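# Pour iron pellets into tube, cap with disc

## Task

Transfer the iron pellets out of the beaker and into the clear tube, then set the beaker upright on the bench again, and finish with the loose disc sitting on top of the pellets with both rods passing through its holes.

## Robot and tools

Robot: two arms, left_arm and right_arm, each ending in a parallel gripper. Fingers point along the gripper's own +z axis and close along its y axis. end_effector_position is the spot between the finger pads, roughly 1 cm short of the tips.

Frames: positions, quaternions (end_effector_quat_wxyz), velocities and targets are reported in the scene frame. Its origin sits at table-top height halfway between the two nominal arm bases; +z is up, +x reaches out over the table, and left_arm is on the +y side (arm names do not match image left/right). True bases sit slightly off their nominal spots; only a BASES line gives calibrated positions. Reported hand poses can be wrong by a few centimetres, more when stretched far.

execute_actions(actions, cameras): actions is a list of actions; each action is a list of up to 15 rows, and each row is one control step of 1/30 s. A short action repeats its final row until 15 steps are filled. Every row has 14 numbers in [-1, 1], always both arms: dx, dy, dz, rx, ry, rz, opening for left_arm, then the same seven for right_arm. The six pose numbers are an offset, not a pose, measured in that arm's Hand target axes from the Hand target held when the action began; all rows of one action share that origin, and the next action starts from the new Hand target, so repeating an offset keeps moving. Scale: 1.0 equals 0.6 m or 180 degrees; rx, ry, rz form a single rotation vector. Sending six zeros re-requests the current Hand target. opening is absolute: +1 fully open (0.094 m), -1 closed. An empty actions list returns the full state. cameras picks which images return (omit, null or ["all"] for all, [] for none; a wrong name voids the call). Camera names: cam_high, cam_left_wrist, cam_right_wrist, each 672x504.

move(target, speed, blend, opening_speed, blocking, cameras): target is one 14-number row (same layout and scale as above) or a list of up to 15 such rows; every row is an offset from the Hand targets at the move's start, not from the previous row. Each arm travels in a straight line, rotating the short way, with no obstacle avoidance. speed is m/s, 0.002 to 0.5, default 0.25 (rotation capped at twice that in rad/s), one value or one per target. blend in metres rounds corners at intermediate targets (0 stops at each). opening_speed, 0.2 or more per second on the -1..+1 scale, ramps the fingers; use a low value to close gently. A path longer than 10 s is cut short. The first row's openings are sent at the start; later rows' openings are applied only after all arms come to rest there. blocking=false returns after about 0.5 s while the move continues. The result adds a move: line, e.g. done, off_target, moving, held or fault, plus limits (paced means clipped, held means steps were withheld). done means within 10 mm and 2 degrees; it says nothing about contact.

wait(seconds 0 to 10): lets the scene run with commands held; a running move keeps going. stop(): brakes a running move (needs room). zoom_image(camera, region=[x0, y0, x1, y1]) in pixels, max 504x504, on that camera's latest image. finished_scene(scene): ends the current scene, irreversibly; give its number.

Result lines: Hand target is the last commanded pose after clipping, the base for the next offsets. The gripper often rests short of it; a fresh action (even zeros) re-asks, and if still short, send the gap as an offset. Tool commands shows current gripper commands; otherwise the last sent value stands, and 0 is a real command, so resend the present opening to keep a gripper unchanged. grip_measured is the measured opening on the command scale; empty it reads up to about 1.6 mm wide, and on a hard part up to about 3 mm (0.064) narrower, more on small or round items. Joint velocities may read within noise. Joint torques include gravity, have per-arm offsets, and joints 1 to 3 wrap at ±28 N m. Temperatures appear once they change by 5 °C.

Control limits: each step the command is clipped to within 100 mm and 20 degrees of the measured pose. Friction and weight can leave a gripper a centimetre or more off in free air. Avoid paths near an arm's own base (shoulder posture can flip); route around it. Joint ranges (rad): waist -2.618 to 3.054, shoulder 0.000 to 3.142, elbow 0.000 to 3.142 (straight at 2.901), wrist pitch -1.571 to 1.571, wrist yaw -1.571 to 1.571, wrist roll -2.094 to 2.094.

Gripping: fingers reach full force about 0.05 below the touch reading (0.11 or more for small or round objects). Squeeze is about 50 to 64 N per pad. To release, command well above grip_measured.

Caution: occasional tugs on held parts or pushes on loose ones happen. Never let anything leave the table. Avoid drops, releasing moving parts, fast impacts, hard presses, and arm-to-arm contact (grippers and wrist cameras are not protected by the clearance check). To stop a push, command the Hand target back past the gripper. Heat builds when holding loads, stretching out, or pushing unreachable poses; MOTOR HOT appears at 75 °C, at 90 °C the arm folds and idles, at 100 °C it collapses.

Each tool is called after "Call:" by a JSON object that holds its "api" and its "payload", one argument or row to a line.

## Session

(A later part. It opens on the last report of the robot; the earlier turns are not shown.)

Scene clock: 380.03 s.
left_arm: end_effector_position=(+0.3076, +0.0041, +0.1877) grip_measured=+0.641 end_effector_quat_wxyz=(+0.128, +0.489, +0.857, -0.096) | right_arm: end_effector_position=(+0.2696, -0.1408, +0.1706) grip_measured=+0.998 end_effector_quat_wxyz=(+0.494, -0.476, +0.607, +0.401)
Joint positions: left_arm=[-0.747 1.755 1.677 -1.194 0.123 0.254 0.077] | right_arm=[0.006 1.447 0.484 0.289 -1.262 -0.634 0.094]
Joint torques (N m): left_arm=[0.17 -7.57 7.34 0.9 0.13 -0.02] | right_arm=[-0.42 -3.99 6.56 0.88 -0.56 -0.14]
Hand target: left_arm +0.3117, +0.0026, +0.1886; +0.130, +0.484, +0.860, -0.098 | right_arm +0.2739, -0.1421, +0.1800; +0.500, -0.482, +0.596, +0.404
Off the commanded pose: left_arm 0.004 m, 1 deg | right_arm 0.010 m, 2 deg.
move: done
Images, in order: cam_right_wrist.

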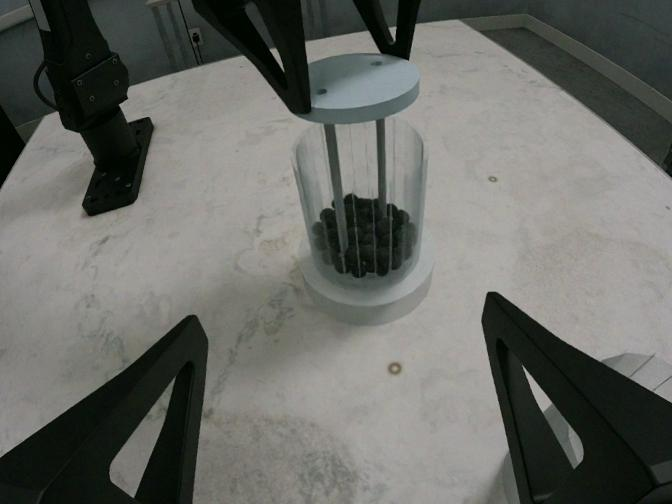

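Call:
{"api": "move", "payload": {
  "target": [
    [0.0102, -0.0187, -0.0157, 0, 0, 0, 0.42, 0, 0, 0, 0, 0, 0, 1],
    [-0.0013, -0.0015, -0.008, 0, 0, 0, 0.42, 0, 0, 0, 0, 0, 0, 1]
  ],
  "speed": 0.03,
  "cameras": ["cam_right_wrist"]
}}

Call:
{"api": "zoom_image", "payload": {
  "camera": "cam_right_wrist",
  "region": [300, 40, 430, 140]
}}

Call:
{"api": "zoom_image", "payload": {
  "camera": "cam_right_wrist",
  "region": [300, 110, 430, 210]
}}

Scene clock: 383.00 s.
left_arm: end_effector_position=(+0.3073, +0.0044, +0.1876) grip_measured=+0.641 end_effector_quat_wxyz=(+0.127, +0.485, +0.860, -0.095) | right_arm: end_effector_position=(+0.2695, -0.1408, +0.1704) grip_measured=+0.998 end_effector_quat_wxyz=(+0.494, -0.476, +0.607, +0.401)
Joint positions: left_arm=[-0.749 1.755 1.677 -1.195 0.12 0.244 0.077] | right_arm=[0.006 1.447 0.484 0.287 -1.262 -0.635 0.094]
Joint torques (N m): left_arm=[0.77 -7.57 8.7 0.8 0.12 0.01] | right_arm=[-0.69 -4.04 6.68 0.91 -0.58 -0.12]
Hand target: left_arm +0.3107, +0.0029, +0.1934; +0.130, +0.484, +0.860, -0.098 | right_arm +0.2739, -0.1421, +0.1800; +0.500, -0.482, +0.596, +0.404
Off the commanded pose: left_arm 0.007 m, 0 deg | right_arm 0.011 m, 2 deg.
move: off_target (right_arm)
Images, in order: cam_right_wrist.

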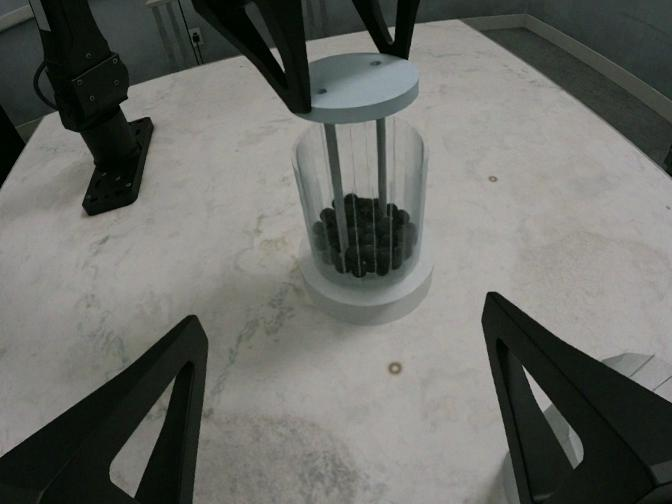

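Scaled by 3.877 from the camera's 672x504 image, which has a finer 960x720 frame.

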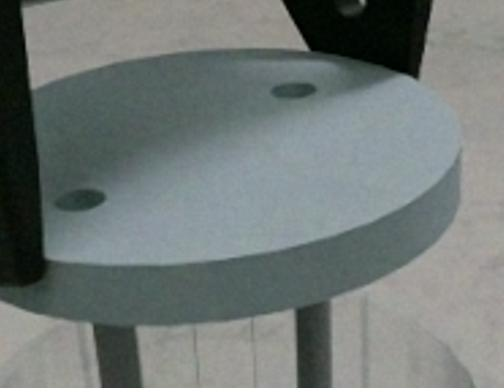

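Scaled by 3.877 from the camera's 672x504 image, which has a finer 960x720 frame.

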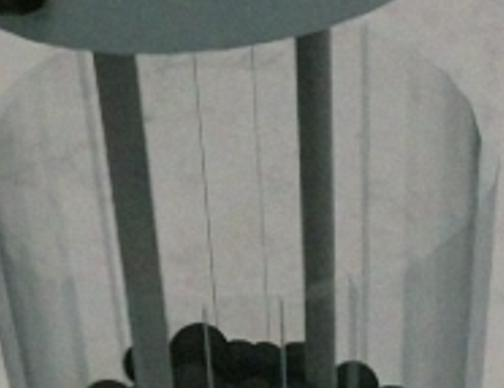

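Call:
{"api": "move", "payload": {
  "target": [-0.0025, 0.0031, 0.0007, 0, 0, 0, 0.42, 0, 0, 0, 0, 0, 0, 1],
  "speed": 0.02,
  "cameras": ["cam_right_wrist"]
}}

Call:
{"api": "zoom_image", "payload": {
  "camera": "cam_right_wrist",
  "region": [300, 40, 430, 140]
}}

Call:
{"api": "zoom_image", "payload": {
  "camera": "cam_right_wrist",
  "region": [300, 110, 430, 210]
}}

Scene clock: 388.33 s.
left_arm: end_effector_position=(+0.3086, +0.0032, +0.1909) grip_measured=+0.641 end_effector_quat_wxyz=(+0.132, +0.485, +0.859, -0.096) | right_arm: end_effector_position=(+0.2695, -0.1408, +0.1704) grip_measured=+0.998 end_effector_quat_wxyz=(+0.494, -0.476, +0.607, +0.401)
Joint positions: left_arm=[-0.749 1.755 1.688 -1.197 0.12 0.244 0.077] | right_arm=[0.006 1.447 0.484 0.287 -1.262 -0.635 0.094]
Joint torques (N m): left_arm=[0.69 -6.93 8.54 0.81 0.17 0.09] | right_arm=[-0.58 -3.99 6.74 0.88 -0.58 -0.11]
Hand target: left_arm +0.3131, +0.0025, +0.1934; +0.130, +0.484, +0.860, -0.098 | right_arm +0.2739, -0.1421, +0.1800; +0.500, -0.482, +0.596, +0.404
Off the commanded pose: left_arm 0.005 m, 0 deg | right_arm 0.011 m, 2 deg.
move: off_target (right_arm)
Images, in order: cam_right_wrist.

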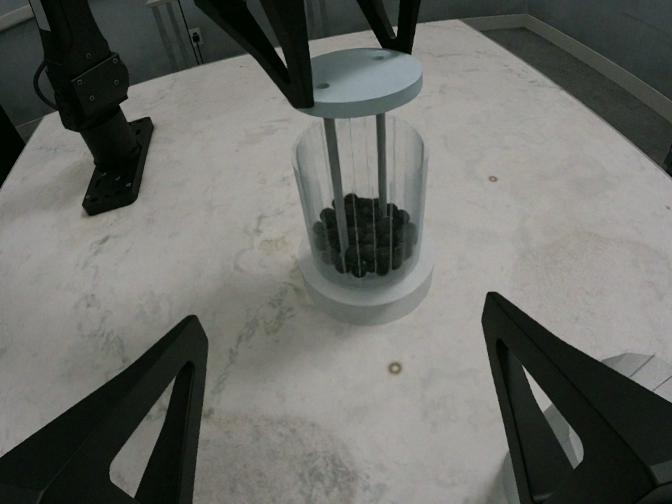

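Scaled by 3.877 from the camera's 672x504 image, which has a finer 960x720 frame.

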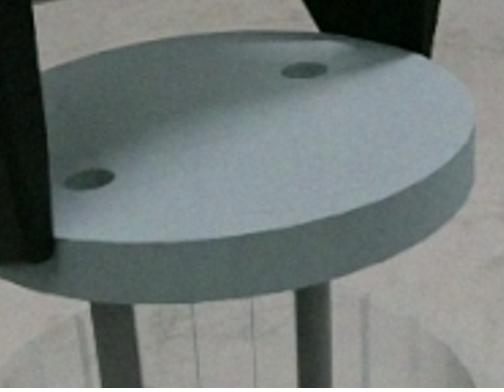

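Scaled by 3.877 from the camera's 672x504 image, which has a finer 960x720 frame.

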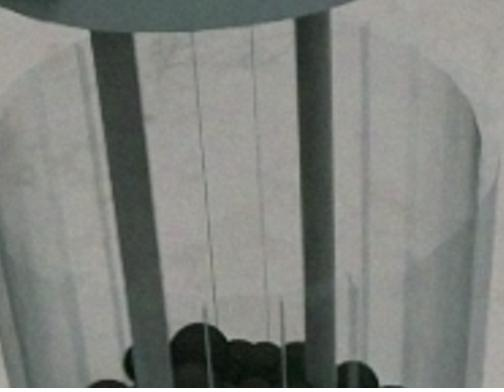

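Call:
{"api": "move", "payload": {
  "target": [0.0032, 0.0004, 0.0095, 0, 0, 0, 0.42, 0, 0, 0, 0, 0, 0, 1],
  "speed": 0.02,
  "cameras": ["cam_right_wrist"]
}}

Call:
{"api": "zoom_image", "payload": {
  "camera": "cam_right_wrist",
  "region": [300, 40, 430, 140]
}}

Scene clock: 390.33 s.
left_arm: end_effector_position=(+0.3083, +0.0034, +0.1908) grip_measured=+0.641 end_effector_quat_wxyz=(+0.131, +0.485, +0.859, -0.096) | right_arm: end_effector_position=(+0.2695, -0.1408, +0.1704) grip_measured=+0.998 end_effector_quat_wxyz=(+0.494, -0.476, +0.607, +0.401)
Joint positions: left_arm=[-0.749 1.755 1.688 -1.199 0.12 0.244 0.077] | right_arm=[0.006 1.447 0.484 0.287 -1.262 -0.635 0.094]
Joint torques (N m): left_arm=[0.59 -6.97 6.27 1.05 0.14 0.07] | right_arm=[-0.7 -3.96 6.69 0.88 -0.59 -0.11]
Hand target: left_arm +0.3131, +0.0025, +0.1874; +0.130, +0.484, +0.860, -0.098 | right_arm +0.2739, -0.1421, +0.1800; +0.500, -0.482, +0.596, +0.404
Off the commanded pose: left_arm 0.006 m, 0 deg | right_arm 0.011 m, 2 deg.
move: off_target (right_arm)
Images, in order: cam_right_wrist.

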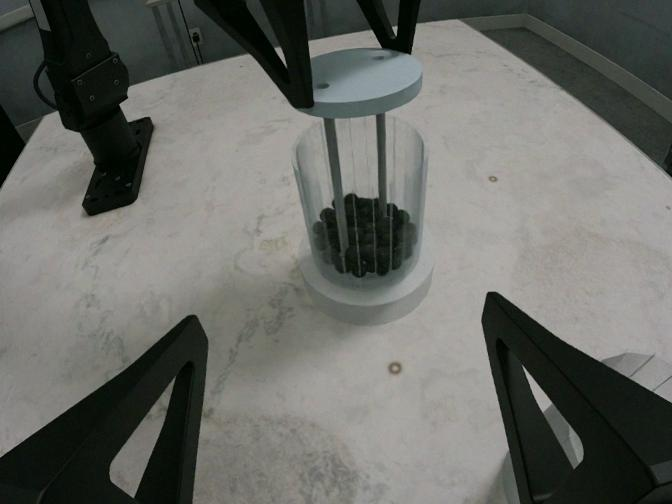

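Scaled by 3.877 from the camera's 672x504 image, which has a finer 960x720 frame.

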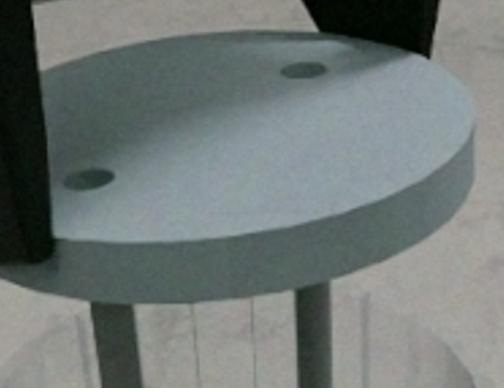

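Call:
{"api": "move", "payload": {
  "target": [0.0032, 0.0004, 0.0095, 0, 0, 0, 0.42, 0, 0, 0, 0, 0, 0, 1],
  "speed": 0.02,
  "cameras": ["cam_right_wrist"]
}}

Call:
{"api": "zoom_image", "payload": {
  "camera": "cam_right_wrist",
  "region": [300, 40, 430, 140]
}}

Scene clock: 392.07 s.
left_arm: end_effector_position=(+0.3051, +0.0065, +0.1830) grip_measured=+0.641 end_effector_quat_wxyz=(+0.120, +0.485, +0.861, -0.093) | right_arm: end_effector_position=(+0.2693, -0.1408, +0.1703) grip_measured=+0.998 end_effector_quat_wxyz=(+0.494, -0.475, +0.608, +0.401)
Joint positions: left_arm=[-0.749 1.755 1.663 -1.197 0.12 0.244 0.077] | right_arm=[0.006 1.447 0.484 0.286 -1.262 -0.635 0.094]
Joint torques (N m): left_arm=[0.64 -7.62 5.49 1.21 0.12 0.03] | right_arm=[-0.47 -4.01 6.72 0.91 -0.58 -0.08]
Hand target: left_arm +0.3131, +0.0025, +0.1814; +0.130, +0.484, +0.860, -0.098 | right_arm +0.2739, -0.1421, +0.1800; +0.500, -0.482, +0.596, +0.404
Off the commanded pose: left_arm 0.009 m, 1 deg | right_arm 0.011 m, 2 deg.
move: off_target (right_arm)
Images, in order: cam_right_wrist.

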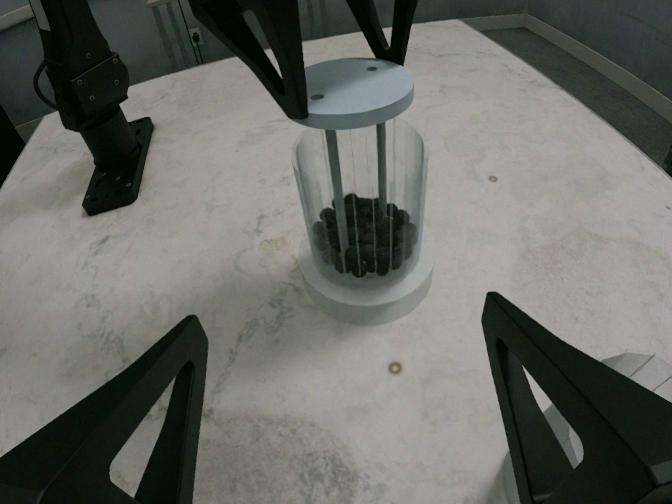

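Scaled by 3.877 from the camera's 672x504 image, which has a finer 960x720 frame.

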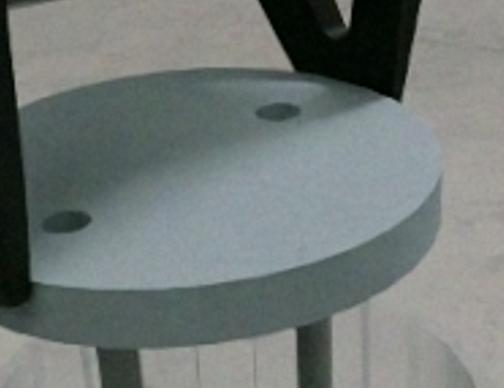

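Call:
{"api": "move", "payload": {
  "target": [-0.0068, 0.0027, 0.0005, 0, 0, 0, 0.42, 0, 0, 0, 0, 0, 0, 1],
  "speed": 0.03,
  "cameras": ["cam_right_wrist"]
}}

Call:
{"api": "zoom_image", "payload": {
  "camera": "cam_right_wrist",
  "region": [300, 40, 430, 140]
}}

Scene clock: 395.30 s.
left_arm: end_effector_position=(+0.3054, +0.0062, +0.1830) grip_measured=+0.641 end_effector_quat_wxyz=(+0.120, +0.485, +0.861, -0.093) | right_arm: end_effector_position=(+0.2693, -0.1408, +0.1703) grip_measured=+0.998 end_effector_quat_wxyz=(+0.494, -0.475, +0.608, +0.401)
Joint positions: left_arm=[-0.749 1.756 1.665 -1.197 0.12 0.244 0.077] | right_arm=[0.006 1.447 0.484 0.286 -1.262 -0.635 0.094]
Joint torques (N m): left_arm=[0.94 -5.91 7.66 1.12 0.08 0.09] | right_arm=[-0.53 -3.92 6.71 0.86 -0.6 -0.13]
Hand target: left_arm +0.3165, +0.0000, +0.1823; +0.130, +0.484, +0.860, -0.098 | right_arm +0.2739, -0.1421, +0.1800; +0.500, -0.482, +0.596, +0.404
Off the commanded pose: left_arm 0.013 m, 1 deg | right_arm 0.011 m, 2 deg.
move: off_target (left_arm, right_arm)
Images, in order: cam_right_wrist.

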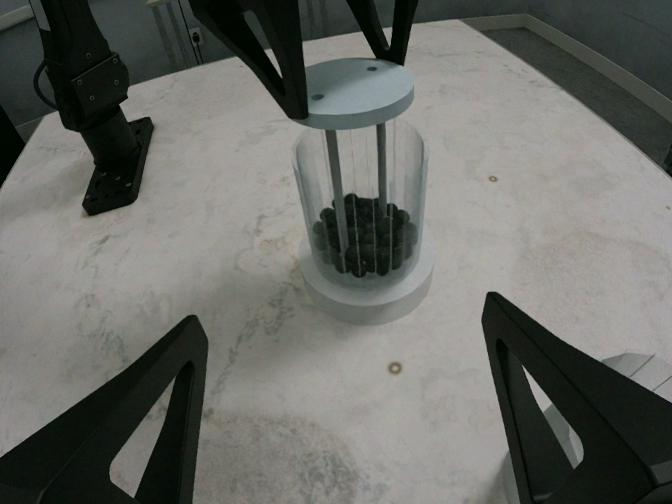

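Scaled by 3.877 from the camera's 672x504 image, which has a finer 960x720 frame.

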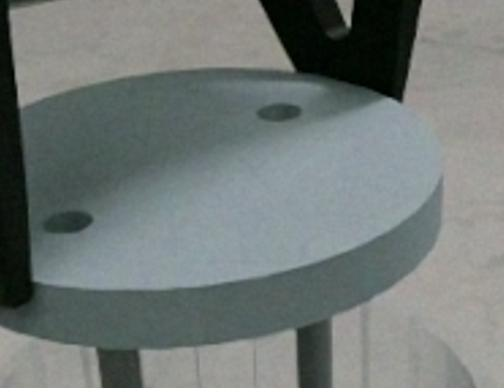

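Call:
{"api": "move", "payload": {
  "target": [-0.0073, 0.0033, 0.0015, 0, 0, 0, 0.42, 0, 0, 0, 0, 0, 0, 1],
  "speed": 0.03,
  "cameras": ["cam_right_wrist"]
}}

Call:
{"api": "zoom_image", "payload": {
  "camera": "cam_right_wrist",
  "region": [300, 40, 430, 140]
}}

Scene clock: 396.80 s.
left_arm: end_effector_position=(+0.3103, +0.0024, +0.1828) grip_measured=+0.641 end_effector_quat_wxyz=(+0.122, +0.484, +0.861, -0.094) | right_arm: end_effector_position=(+0.2693, -0.1408, +0.1703) grip_measured=+0.998 end_effector_quat_wxyz=(+0.494, -0.475, +0.608, +0.401)
Joint positions: left_arm=[-0.747 1.778 1.689 -1.197 0.12 0.244 0.077] | right_arm=[0.006 1.447 0.484 0.286 -1.262 -0.635 0.094]
Joint torques (N m): left_arm=[0.9 -6.41 7.95 1.06 0.17 0.05] | right_arm=[-0.61 -3.97 6.71 0.87 -0.61 -0.12]
Hand target: left_arm +0.3205, -0.0028, +0.1828; +0.130, +0.484, +0.860, -0.098 | right_arm +0.2739, -0.1421, +0.1800; +0.500, -0.482, +0.596, +0.404
Off the commanded pose: left_arm 0.012 m, 1 deg | right_arm 0.011 m, 2 deg.
move: off_target (left_arm, right_arm)
Images, in order: cam_right_wrist.

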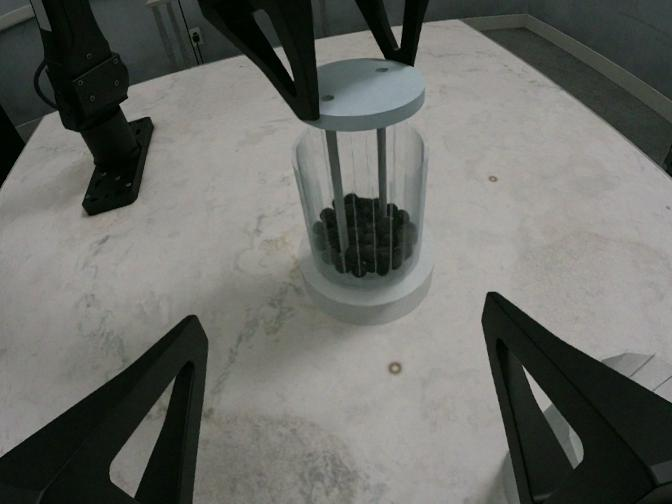

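Scaled by 3.877 from the camera's 672x504 image, which has a finer 960x720 frame.

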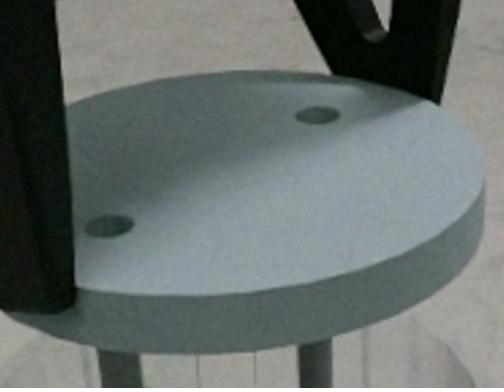

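Call:
{"api": "move", "payload": {
  "target": [0.0067, 0, 0, 0, 0, 0, 0.42, 0, 0, 0, 0, 0, 0, 1],
  "speed": 0.03,
  "cameras": []
}}

Scene clock: 398.77 s.
left_arm: end_effector_position=(+0.3107, +0.0028, +0.1828) grip_measured=+0.641 end_effector_quat_wxyz=(+0.122, +0.484, +0.862, -0.094) | right_arm: end_effector_position=(+0.2693, -0.1408, +0.1703) grip_measured=+0.998 end_effector_quat_wxyz=(+0.494, -0.475, +0.608, +0.401)
Joint positions: left_arm=[-0.746 1.778 1.689 -1.197 0.12 0.244 0.077] | right_arm=[0.006 1.447 0.484 0.286 -1.262 -0.635 0.094]
Joint torques (N m): left_arm=[0.75 -7.46 6.17 1.19 0.16 0.02] | right_arm=[-0.61 -3.95 6.6 0.9 -0.6 -0.11]
Heat: left arm: 29 °C; right arm: 30 °C.
Hand target: left_arm +0.3185, +0.0004, +0.1815; +0.130, +0.484, +0.860, -0.098 | right_arm +0.2739, -0.1421, +0.1800; +0.500, -0.482, +0.596, +0.404
Off the commanded pose: left_arm 0.008 m, 1 deg | right_arm 0.011 m, 2 deg.
move: off_target (right_arm)

Call:
{"api": "move", "payload": {
  "target": [0.0063, -0.0002, -0.0022, 0, 0, 0, 0.42, 0, 0, 0, 0, 0, 0, 1],
  "speed": 0.03,
  "cameras": []
}}

Scene clock: 400.80 s.
left_arm: end_effector_position=(+0.3108, +0.0028, +0.1825) grip_measured=+0.641 end_effector_quat_wxyz=(+0.121, +0.483, +0.862, -0.095) | right_arm: end_effector_position=(+0.2693, -0.1408, +0.1703) grip_measured=+0.998 end_effector_quat_wxyz=(+0.494, -0.475, +0.608, +0.401)
Joint positions: left_arm=[-0.744 1.778 1.688 -1.195 0.123 0.244 0.077] | right_arm=[0.006 1.447 0.484 0.286 -1.262 -0.635 0.094]
Joint torques (N m): left_arm=[1.03 -8.99 4.9 1.16 0.09 0] | right_arm=[-0.59 -4 6.74 0.9 -0.59 -0.11]
Hand target: left_arm +0.3164, +0.0038, +0.1816; +0.130, +0.484, +0.860, -0.098 | right_arm +0.2739, -0.1421, +0.1800; +0.500, -0.482, +0.596, +0.404
Off the commanded pose: left_arm 0.006 m, 1 deg | right_arm 0.011 m, 2 deg.
move: off_target (right_arm)

Call:
{"api": "move", "payload": {
  "target": [0.0047, -0.0033, -0.0013, 0, 0, 0, 0.42, 0, 0, 0, 0, 0, 0, 1],
  "speed": 0.03,
  "cameras": []
}}

Scene clock: 402.33 s.
left_arm: end_effector_position=(+0.3106, +0.0030, +0.1820) grip_measured=+0.641 end_effector_quat_wxyz=(+0.124, +0.483, +0.861, -0.096) | right_arm: end_effector_position=(+0.2693, -0.1408, +0.1703) grip_measured=+0.998 end_effector_quat_wxyz=(+0.494, -0.475, +0.608, +0.401)
Joint positions: left_arm=[-0.744 1.772 1.677 -1.186 0.123 0.244 0.077] | right_arm=[0.006 1.447 0.484 0.286 -1.262 -0.635 0.094]
Joint torques (N m): left_arm=[0.76 -9.66 4.34 1.12 0.13 0.03] | right_arm=[-0.55 -3.95 6.53 0.88 -0.59 -0.1]
Hand target: left_arm +0.3132, +0.0053, +0.1815; +0.130, +0.484, +0.860, -0.098 | right_arm +0.2739, -0.1421, +0.1800; +0.500, -0.482, +0.596, +0.404
Off the commanded pose: left_arm 0.003 m, 1 deg | right_arm 0.011 m, 2 deg.
move: off_target (right_arm)

Call:
{"api": "move", "payload": {
  "target": [0.0027, 0, -0.0025, 0, 0, 0, 0.42, 0, 0, 0, 0, 0, 0, 1],
  "speed": 0.03,
  "cameras": []
}}

Scene clock: 403.97 s.
left_arm: end_effector_position=(+0.3105, +0.0030, +0.1822) grip_measured=+0.641 end_effector_quat_wxyz=(+0.126, +0.484, +0.861, -0.096) | right_arm: end_effector_position=(+0.2693, -0.1408, +0.1703) grip_measured=+0.998 end_effector_quat_wxyz=(+0.494, -0.475, +0.608, +0.401)
Joint positions: left_arm=[-0.744 1.767 1.671 -1.18 0.123 0.245 0.077] | right_arm=[0.006 1.447 0.484 0.286 -1.262 -0.635 0.094]
Joint torques (N m): left_arm=[0.62 -9.87 4.23 1.02 0.12 0.07] | right_arm=[-0.69 -3.99 6.75 0.89 -0.6 -0.11]
Hand target: left_arm +0.3122, +0.0070, +0.1824; +0.130, +0.484, +0.860, -0.098 | right_arm +0.2739, -0.1421, +0.1800; +0.500, -0.482, +0.596, +0.404
Off the commanded pose: left_arm 0.004 m, 1 deg | right_arm 0.011 m, 2 deg.
move: off_target (right_arm)

Call:
{"api": "execute_actions", "payload": {
  "actions": [],
  "cameras": ["cam_right_wrist", "cam_left_wrist"]
}}

Call:
{"api": "zoom_image", "payload": {
  "camera": "cam_right_wrist",
  "region": [300, 40, 430, 140]
}}

Scene clock: 404.33 s.
left_arm: end_effector_position=(+0.3105, +0.0030, +0.1822) grip_measured=+0.641 end_effector_quat_wxyz=(+0.126, +0.484, +0.861, -0.096) | right_arm: end_effector_position=(+0.2693, -0.1408, +0.1703) grip_measured=+0.998 end_effector_quat_wxyz=(+0.494, -0.475, +0.608, +0.401)
Joint positions: left_arm=[-0.744 1.767 1.671 -1.18 0.123 0.245 0.077] | right_arm=[0.006 1.447 0.484 0.286 -1.262 -0.635 0.094]
Joint velocities: within noise
Joint torques (N m): left_arm=[0.94 -9.95 4.63 0.99 0.11 0.08] | right_arm=[-0.55 -3.97 6.79 0.87 -0.58 -0.11]
Heat: left arm: 28 °C; right arm: 30 °C.
Hand target: left_arm +0.3122, +0.0070, +0.1824; +0.130, +0.484, +0.860, -0.098 | right_arm +0.2739, -0.1421, +0.1800; +0.500, -0.482, +0.596, +0.404
Tool commands: left_gripper/opening=+0.42 right_gripper/opening=+1.0
Off the commanded pose: left_arm 0.004 m, 1 deg | right_arm 0.011 m, 2 deg.
Images, in order (width x height): cam_left_wrist 672x504, cam_right_wrist 672x504.

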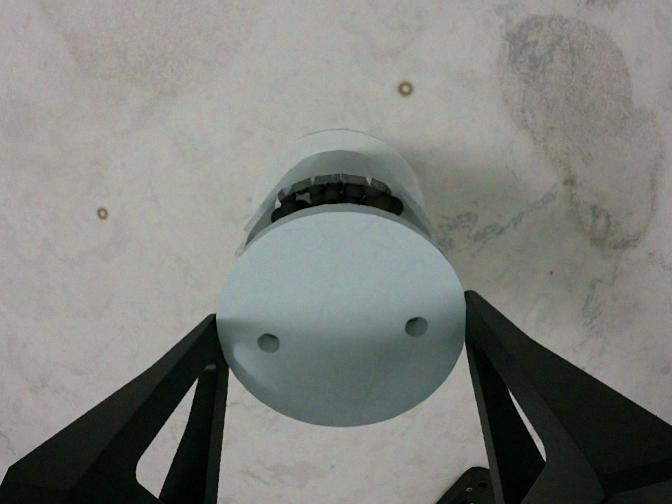

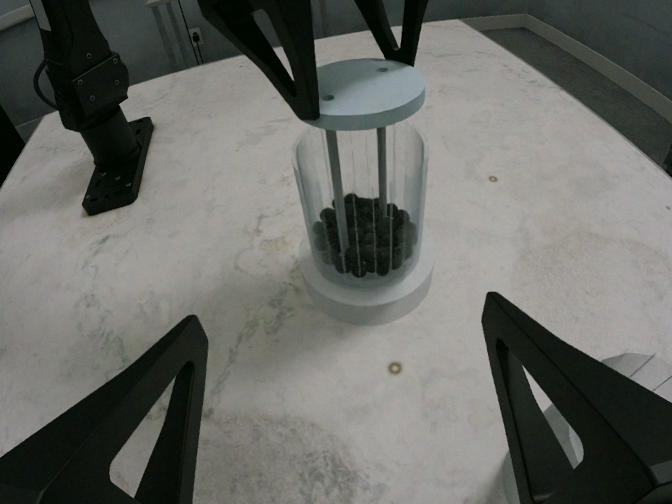

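Scaled by 3.877 from the camera's 672x504 image, which has a finer 960x720 frame.

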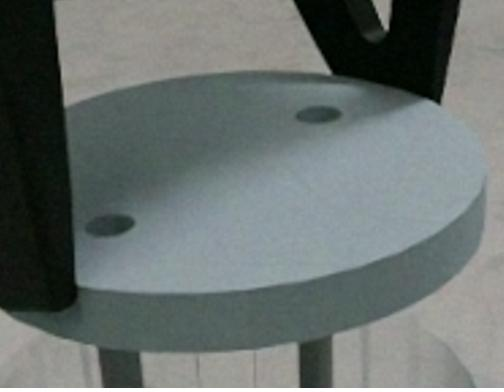

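Call:
{"api": "zoom_image", "payload": {
  "camera": "cam_left_wrist",
  "region": [240, 310, 300, 370]
}}

Call:
{"api": "zoom_image", "payload": {
  "camera": "cam_left_wrist",
  "region": [385, 295, 445, 355]
}}

Scaled by 8.400 from the camera's 672x504 image, which has a finer 960x720 frame.

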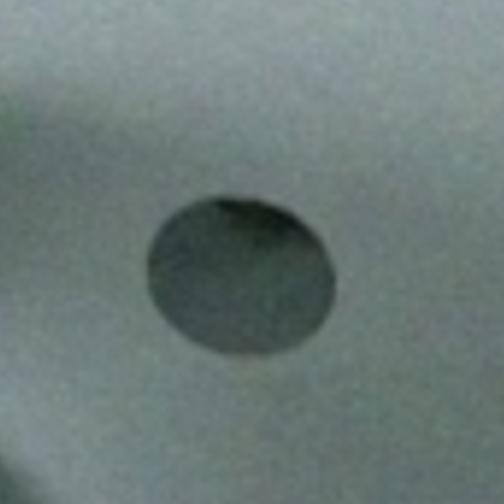

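Scaled by 8.400 from the camera's 672x504 image, which has a finer 960x720 frame.

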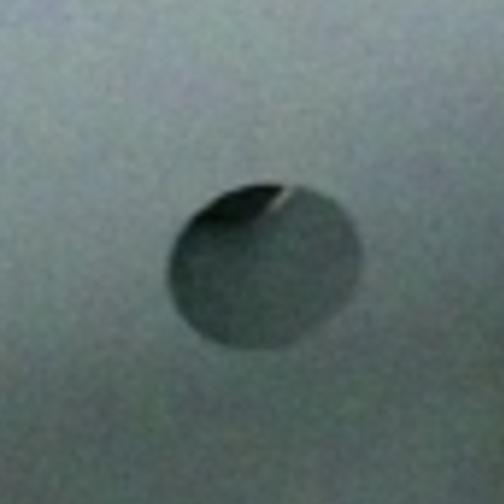

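Call:
{"api": "move", "payload": {
  "target": [0.0040, 0, -0.0012, 0, 0.0111, 0, 0.42, 0, 0, 0, 0, 0, 0, 1],
  "speed": 0.02,
  "cameras": ["cam_right_wrist", "cam_left_wrist"]
}}

Call:
{"api": "zoom_image", "payload": {
  "camera": "cam_left_wrist",
  "region": [240, 310, 300, 370]
}}

Call:
{"api": "zoom_image", "payload": {
  "camera": "cam_left_wrist",
  "region": [385, 295, 445, 355]
}}

Call:
{"api": "zoom_image", "payload": {
  "camera": "cam_right_wrist",
  "region": [300, 40, 430, 140]
}}

Scene clock: 410.13 s.
left_arm: end_effector_position=(+0.3102, +0.0033, +0.1825) grip_measured=+0.641 end_effector_quat_wxyz=(+0.125, +0.484, +0.861, -0.096) | right_arm: end_effector_position=(+0.2693, -0.1408, +0.1703) grip_measured=+0.998 end_effector_quat_wxyz=(+0.494, -0.476, +0.607, +0.401)
Joint positions: left_arm=[-0.744 1.767 1.672 -1.183 0.123 0.245 0.077] | right_arm=[0.006 1.447 0.484 0.286 -1.262 -0.637 0.094]
Joint torques (N m): left_arm=[0.53 -7.79 7.24 0.57 0.01 0.06] | right_arm=[-0.54 -3.88 6.71 0.87 -0.58 -0.11]
Hand target: left_arm +0.3109, +0.0092, +0.1823; +0.115, +0.485, +0.862, -0.090 | right_arm +0.2739, -0.1421, +0.1800; +0.500, -0.482, +0.596, +0.404
Off the commanded pose: left_arm 0.006 m, 1 deg | right_arm 0.011 m, 2 deg.
move: off_target (right_arm)
Images, in order: cam_left_wrist, cam_right_wrist.

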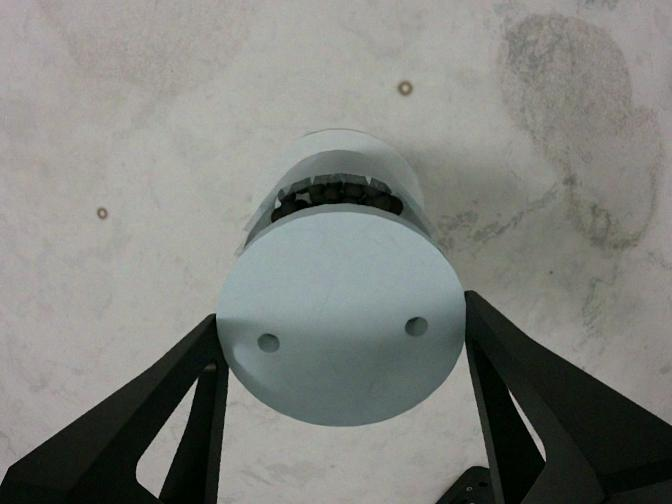

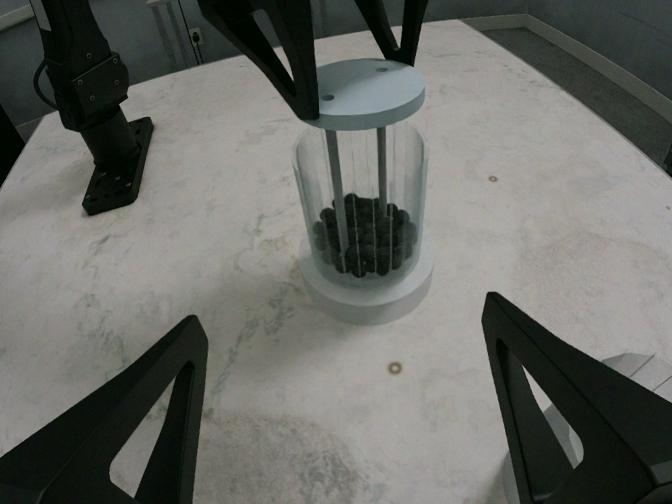

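Scaled by 8.400 from the camera's 672x504 image, which has a finer 960x720 frame.

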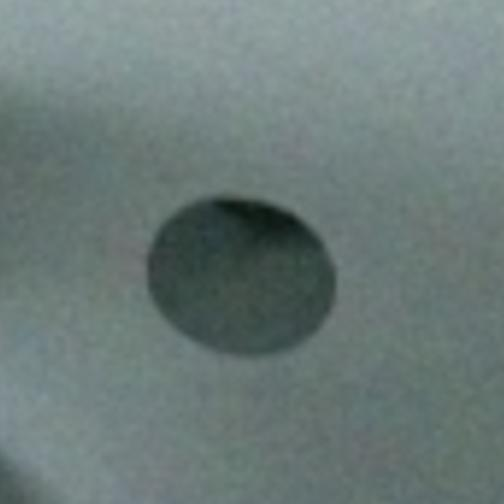

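Scaled by 8.400 from the camera's 672x504 image, which has a finer 960x720 frame.

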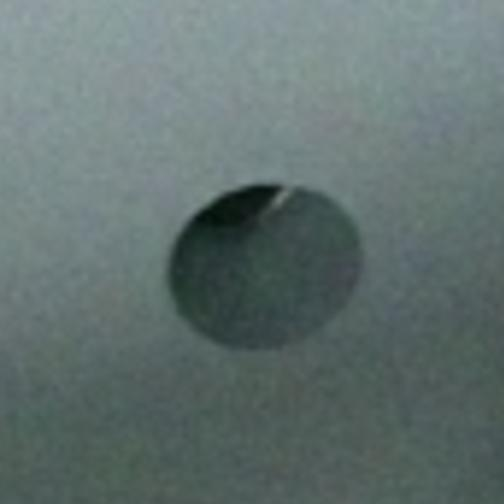

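Scaled by 3.877 from the camera's 672x504 image, which has a finer 960x720 frame.

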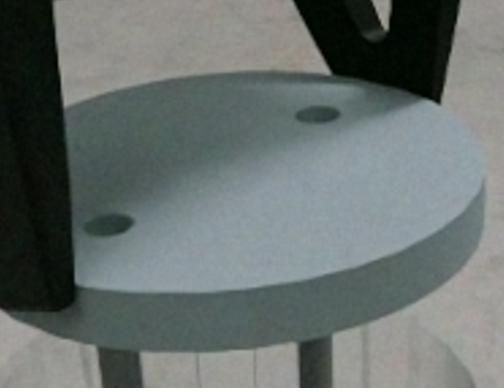

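Call:
{"api": "move", "payload": {
  "target": [0.0045, -0.0015, -0.0015, 0, 0, 0, 0.42, 0, 0, 0, 0, 0, 0, 1],
  "speed": 0.02,
  "cameras": ["cam_right_wrist", "cam_left_wrist"]
}}

Call:
{"api": "zoom_image", "payload": {
  "camera": "cam_left_wrist",
  "region": [385, 295, 445, 355]
}}

Call:
{"api": "zoom_image", "payload": {
  "camera": "cam_right_wrist",
  "region": [300, 40, 430, 140]
}}

Scene clock: 411.63 s.
left_arm: end_effector_position=(+0.3102, +0.0033, +0.1825) grip_measured=+0.641 end_effector_quat_wxyz=(+0.125, +0.484, +0.860, -0.096) | right_arm: end_effector_position=(+0.2693, -0.1408, +0.1703) grip_measured=+0.998 end_effector_quat_wxyz=(+0.494, -0.476, +0.607, +0.401)
Joint positions: left_arm=[-0.744 1.767 1.672 -1.183 0.123 0.247 0.077] | right_arm=[0.006 1.447 0.484 0.286 -1.262 -0.637 0.094]
Joint torques (N m): left_arm=[0.44 -8.66 6.11 0.63 0.04 0.05] | right_arm=[-0.59 -3.95 6.71 0.91 -0.58 -0.1]
Hand target: left_arm +0.3087, +0.0112, +0.1824; +0.115, +0.485, +0.862, -0.090 | right_arm +0.2739, -0.1421, +0.1800; +0.500, -0.482, +0.596, +0.404
Off the commanded pose: left_arm 0.008 m, 1 deg | right_arm 0.011 m, 2 deg.
move: off_target (right_arm)
Images, in order: cam_left_wrist, cam_right_wrist.

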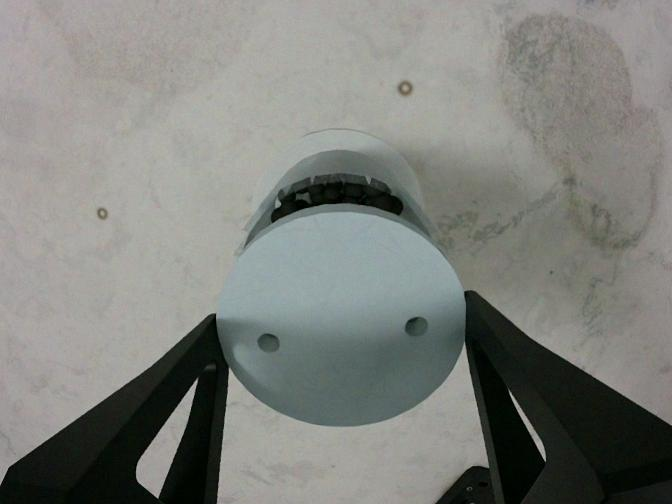

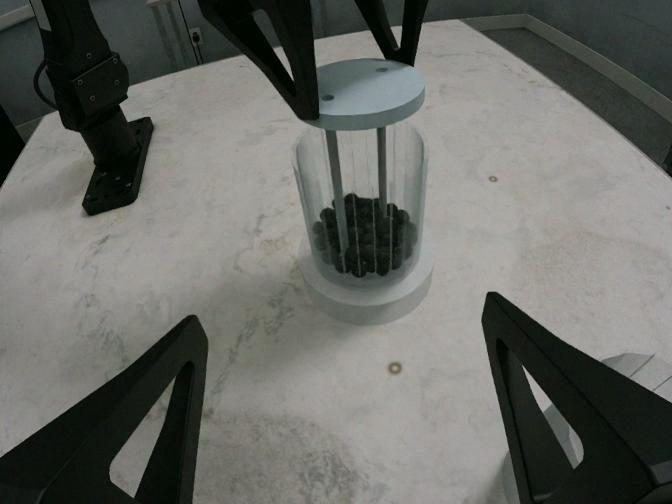

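Scaled by 8.400 from the camera's 672x504 image, which has a finer 960x720 frame.

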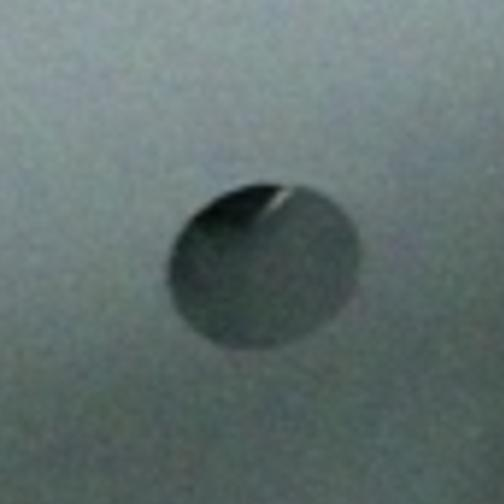

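Scaled by 3.877 from the camera's 672x504 image, which has a finer 960x720 frame.

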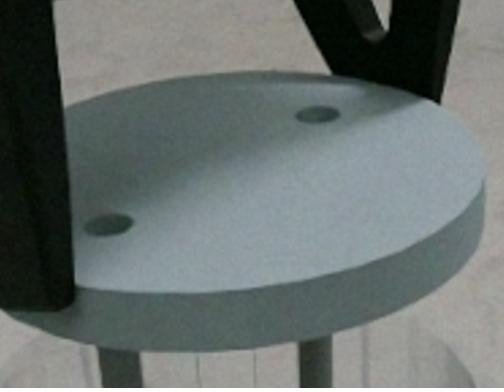

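Call:
{"api": "move", "payload": {
  "target": [0.0033, -0.0008, -0.0011, 0, 0, 0, 0.42, 0, 0, 0, 0, 0, 0, 1],
  "speed": 0.02,
  "cameras": []
}}

Scene clock: 412.90 s.
left_arm: end_effector_position=(+0.3102, +0.0033, +0.1825) grip_measured=+0.641 end_effector_quat_wxyz=(+0.125, +0.484, +0.860, -0.096) | right_arm: end_effector_position=(+0.2693, -0.1408, +0.1703) grip_measured=+0.998 end_effector_quat_wxyz=(+0.494, -0.476, +0.607, +0.401)
Joint positions: left_arm=[-0.744 1.767 1.672 -1.183 0.123 0.247 0.077] | right_arm=[0.006 1.447 0.484 0.286 -1.262 -0.637 0.094]
Joint torques (N m): left_arm=[0.69 -9.61 5.65 0.61 -0.02 0.07] | right_arm=[-0.68 -3.93 6.74 0.9 -0.57 -0.11]
Hand target: left_arm +0.3072, +0.0127, +0.1825; +0.115, +0.485, +0.862, -0.090 | right_arm +0.2739, -0.1421, +0.1800; +0.500, -0.482, +0.596, +0.404
Off the commanded pose: left_arm 0.010 m, 1 deg | right_arm 0.011 m, 2 deg.
move: off_target (right_arm)

Call:
{"api": "move", "payload": {
  "target": [0.0033, -0.0008, -0.0011, 0, 0, 0, 0.42, 0, 0, 0, 0, 0, 0, 1],
  "speed": 0.02,
  "cameras": ["cam_left_wrist"]
}}

Scene clock: 414.17 s.
left_arm: end_effector_position=(+0.3102, +0.0033, +0.1825) grip_measured=+0.641 end_effector_quat_wxyz=(+0.125, +0.484, +0.860, -0.096) | right_arm: end_effector_position=(+0.2693, -0.1408, +0.1703) grip_measured=+0.998 end_effector_quat_wxyz=(+0.494, -0.476, +0.607, +0.401)
Joint positions: left_arm=[-0.744 1.767 1.672 -1.183 0.123 0.247 0.077] | right_arm=[0.006 1.447 0.484 0.286 -1.262 -0.637 0.094]
Joint torques (N m): left_arm=[0.55 -10.33 4.68 0.64 0.02 0.1] | right_arm=[-0.66 -3.96 6.67 0.88 -0.6 -0.09]
Hand target: left_arm +0.3057, +0.0142, +0.1826; +0.115, +0.485, +0.862, -0.090 | right_arm +0.2739, -0.1421, +0.1800; +0.500, -0.482, +0.596, +0.404
Off the commanded pose: left_arm 0.012 m, 1 deg | right_arm 0.011 m, 2 deg.
move: off_target (left_arm, right_arm)
Images, in order: cam_left_wrist.

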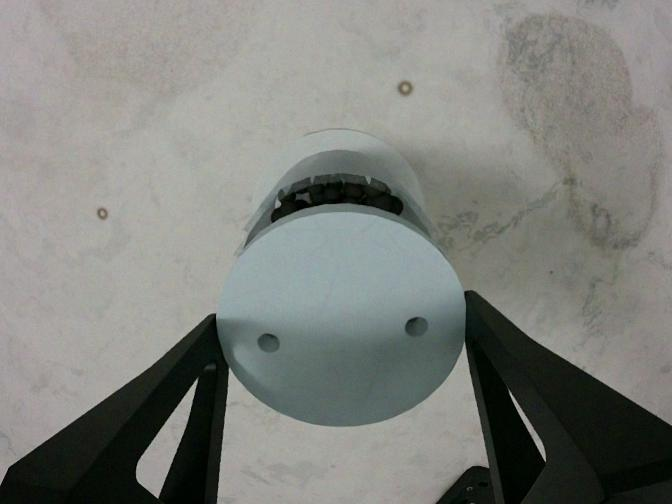

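Call:
{"api": "move", "payload": {
  "target": [0.0033, -0.0008, -0.0011, 0, 0, 0, 0.42, 0, 0, 0, 0, 0, 0, 1],
  "speed": 0.02,
  "cameras": ["cam_left_wrist"]
}}

Scene clock: 415.67 s.
left_arm: end_effector_position=(+0.3100, +0.0036, +0.1824) grip_measured=+0.641 end_effector_quat_wxyz=(+0.127, +0.489, +0.858, -0.095) | right_arm: end_effector_position=(+0.2693, -0.1408, +0.1703) grip_measured=+0.998 end_effector_quat_wxyz=(+0.494, -0.476, +0.607, +0.401)
Joint positions: left_arm=[-0.744 1.764 1.668 -1.18 0.123 0.257 0.077] | right_arm=[0.006 1.447 0.484 0.286 -1.262 -0.637 0.094]
Joint torques (N m): left_arm=[0.75 -10.55 4.36 0.66 -0.03 0.09] | right_arm=[-0.46 -3.95 6.53 0.89 -0.59 -0.12]
Hand target: left_arm +0.3042, +0.0158, +0.1827; +0.115, +0.485, +0.862, -0.090 | right_arm +0.2739, -0.1421, +0.1800; +0.500, -0.482, +0.596, +0.404
Off the commanded pose: left_arm 0.013 m, 2 deg | right_arm 0.011 m, 2 deg.
move: off_target (left_arm, right_arm)
Images, in order: cam_left_wrist.

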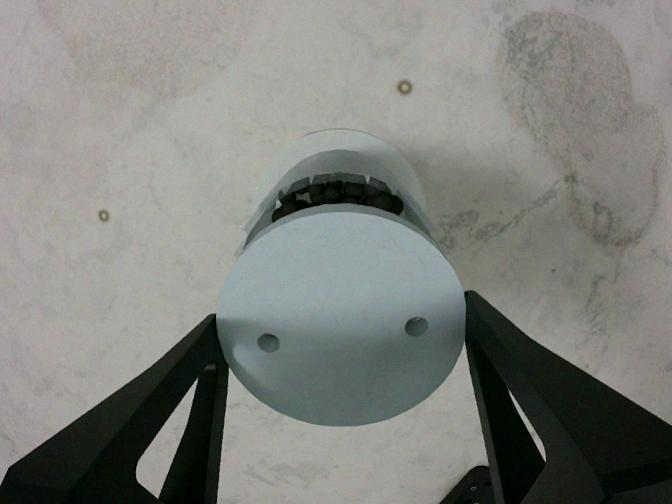

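Call:
{"api": "move", "payload": {
  "target": [
    [-0.0273,-0.0037,-0.0165,0,0,0,0.42,0,0,0,0,0,0,1],
    [-0.0115,0.0061,-0.0217,0,0,0,0.42,0,0,0,0,0,0,1],
    [-0.0415,-0.0125,-0.0118,0,0,0,0.42,0,0,0,0,0,0,1],
    [-0.0155,0.0037,-0.0204,0,0,0,0.42,0,0,0,0,0,0,1],
    [-0.0368,-0.0096,-0.0134,0,0,0,0.42,0,0,0,0,0,0,1],
    [-0.0202,0.0007,-0.0188,0,0,0,0.42,0,0,0,0,0,0,1],
    [-0.0325,-0.0069,-0.0148,0,0,0,0.42,0,0,0,0,0,0,1],
    [-0.0238,-0.0015,-0.0176,0,0,0,0.42,0,0,0,0,0,0,1],
    [-0.0295,-0.0051,-0.0158,0,0,0,0.42,0,0,0,0,0,0,1],
    [-0.0262,-0.003,-0.0169,0,0,0,0.42,0,0,0,0,0,0,1],
    [-0.0273,-0.0037,-0.0165,0,0,0,0.42,0,0,0,0,0,0,1]
  ],
  "speed": 0.08,
  "cameras": ["cam_left_wrist", "cam_right_wrist"]
}}

Call:
{"api": "zoom_image", "payload": {
  "camera": "cam_right_wrist",
  "region": [300, 20, 430, 120]
}}

Scene clock: 424.87 s.
left_arm: end_effector_position=(+0.3104, +0.0045, +0.1907) grip_measured=+0.641 end_effector_quat_wxyz=(+0.111, +0.486, +0.862, -0.086) | right_arm: end_effector_position=(+0.2693, -0.1408, +0.1703) grip_measured=+0.998 end_effector_quat_wxyz=(+0.494, -0.476, +0.607, +0.401)
Joint positions: left_arm=[-0.747 1.802 1.758 -1.266 0.111 0.248 0.077] | right_arm=[0.006 1.447 0.484 0.286 -1.262 -0.637 0.094]
Joint velocities: left_arm=[-0.007 -0.022 -0.046 0.007 -0.022 0.007 -0.001] | right_arm=[within noise]
Joint torques (N m): left_arm=[-0.17 -9.21 7.13 0.75 0.15 0] | right_arm=[-0.61 -3.96 6.87 0.88 -0.59 -0.1]
Hand target: left_arm +0.3094, +0.0039, +0.1970; +0.115, +0.485, +0.862, -0.090 | right_arm +0.2739, -0.1421, +0.1800; +0.500, -0.482, +0.596, +0.404
Off the commanded pose: left_arm 0.006 m, 1 deg | right_arm 0.011 m, 2 deg.
move: off_target (right_arm)
Images, in order: cam_left_wrist, cam_right_wrist.

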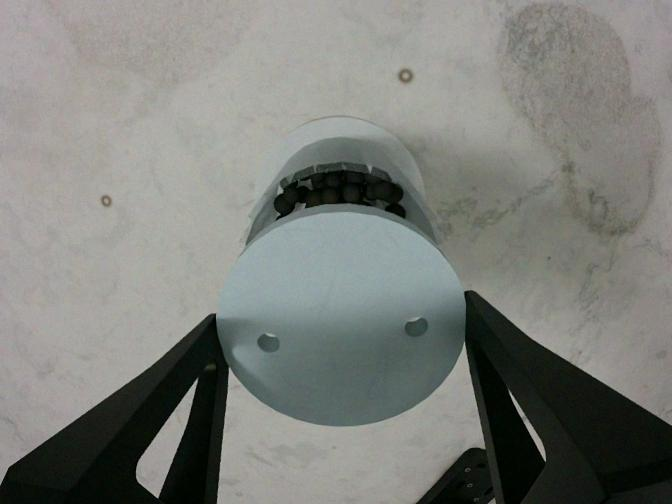

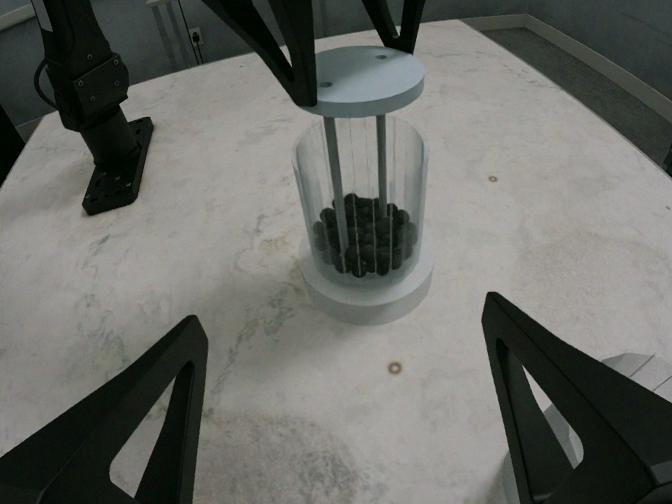

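Scaled by 3.877 from the camera's 672x504 image, which has a finer 960x720 frame.

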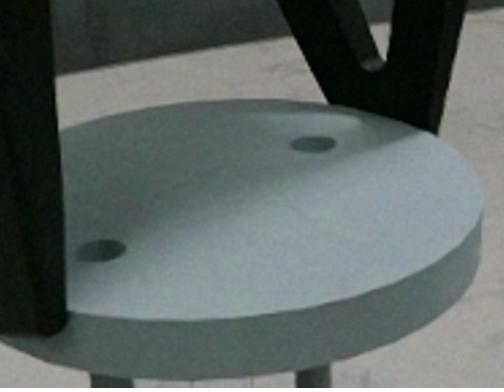

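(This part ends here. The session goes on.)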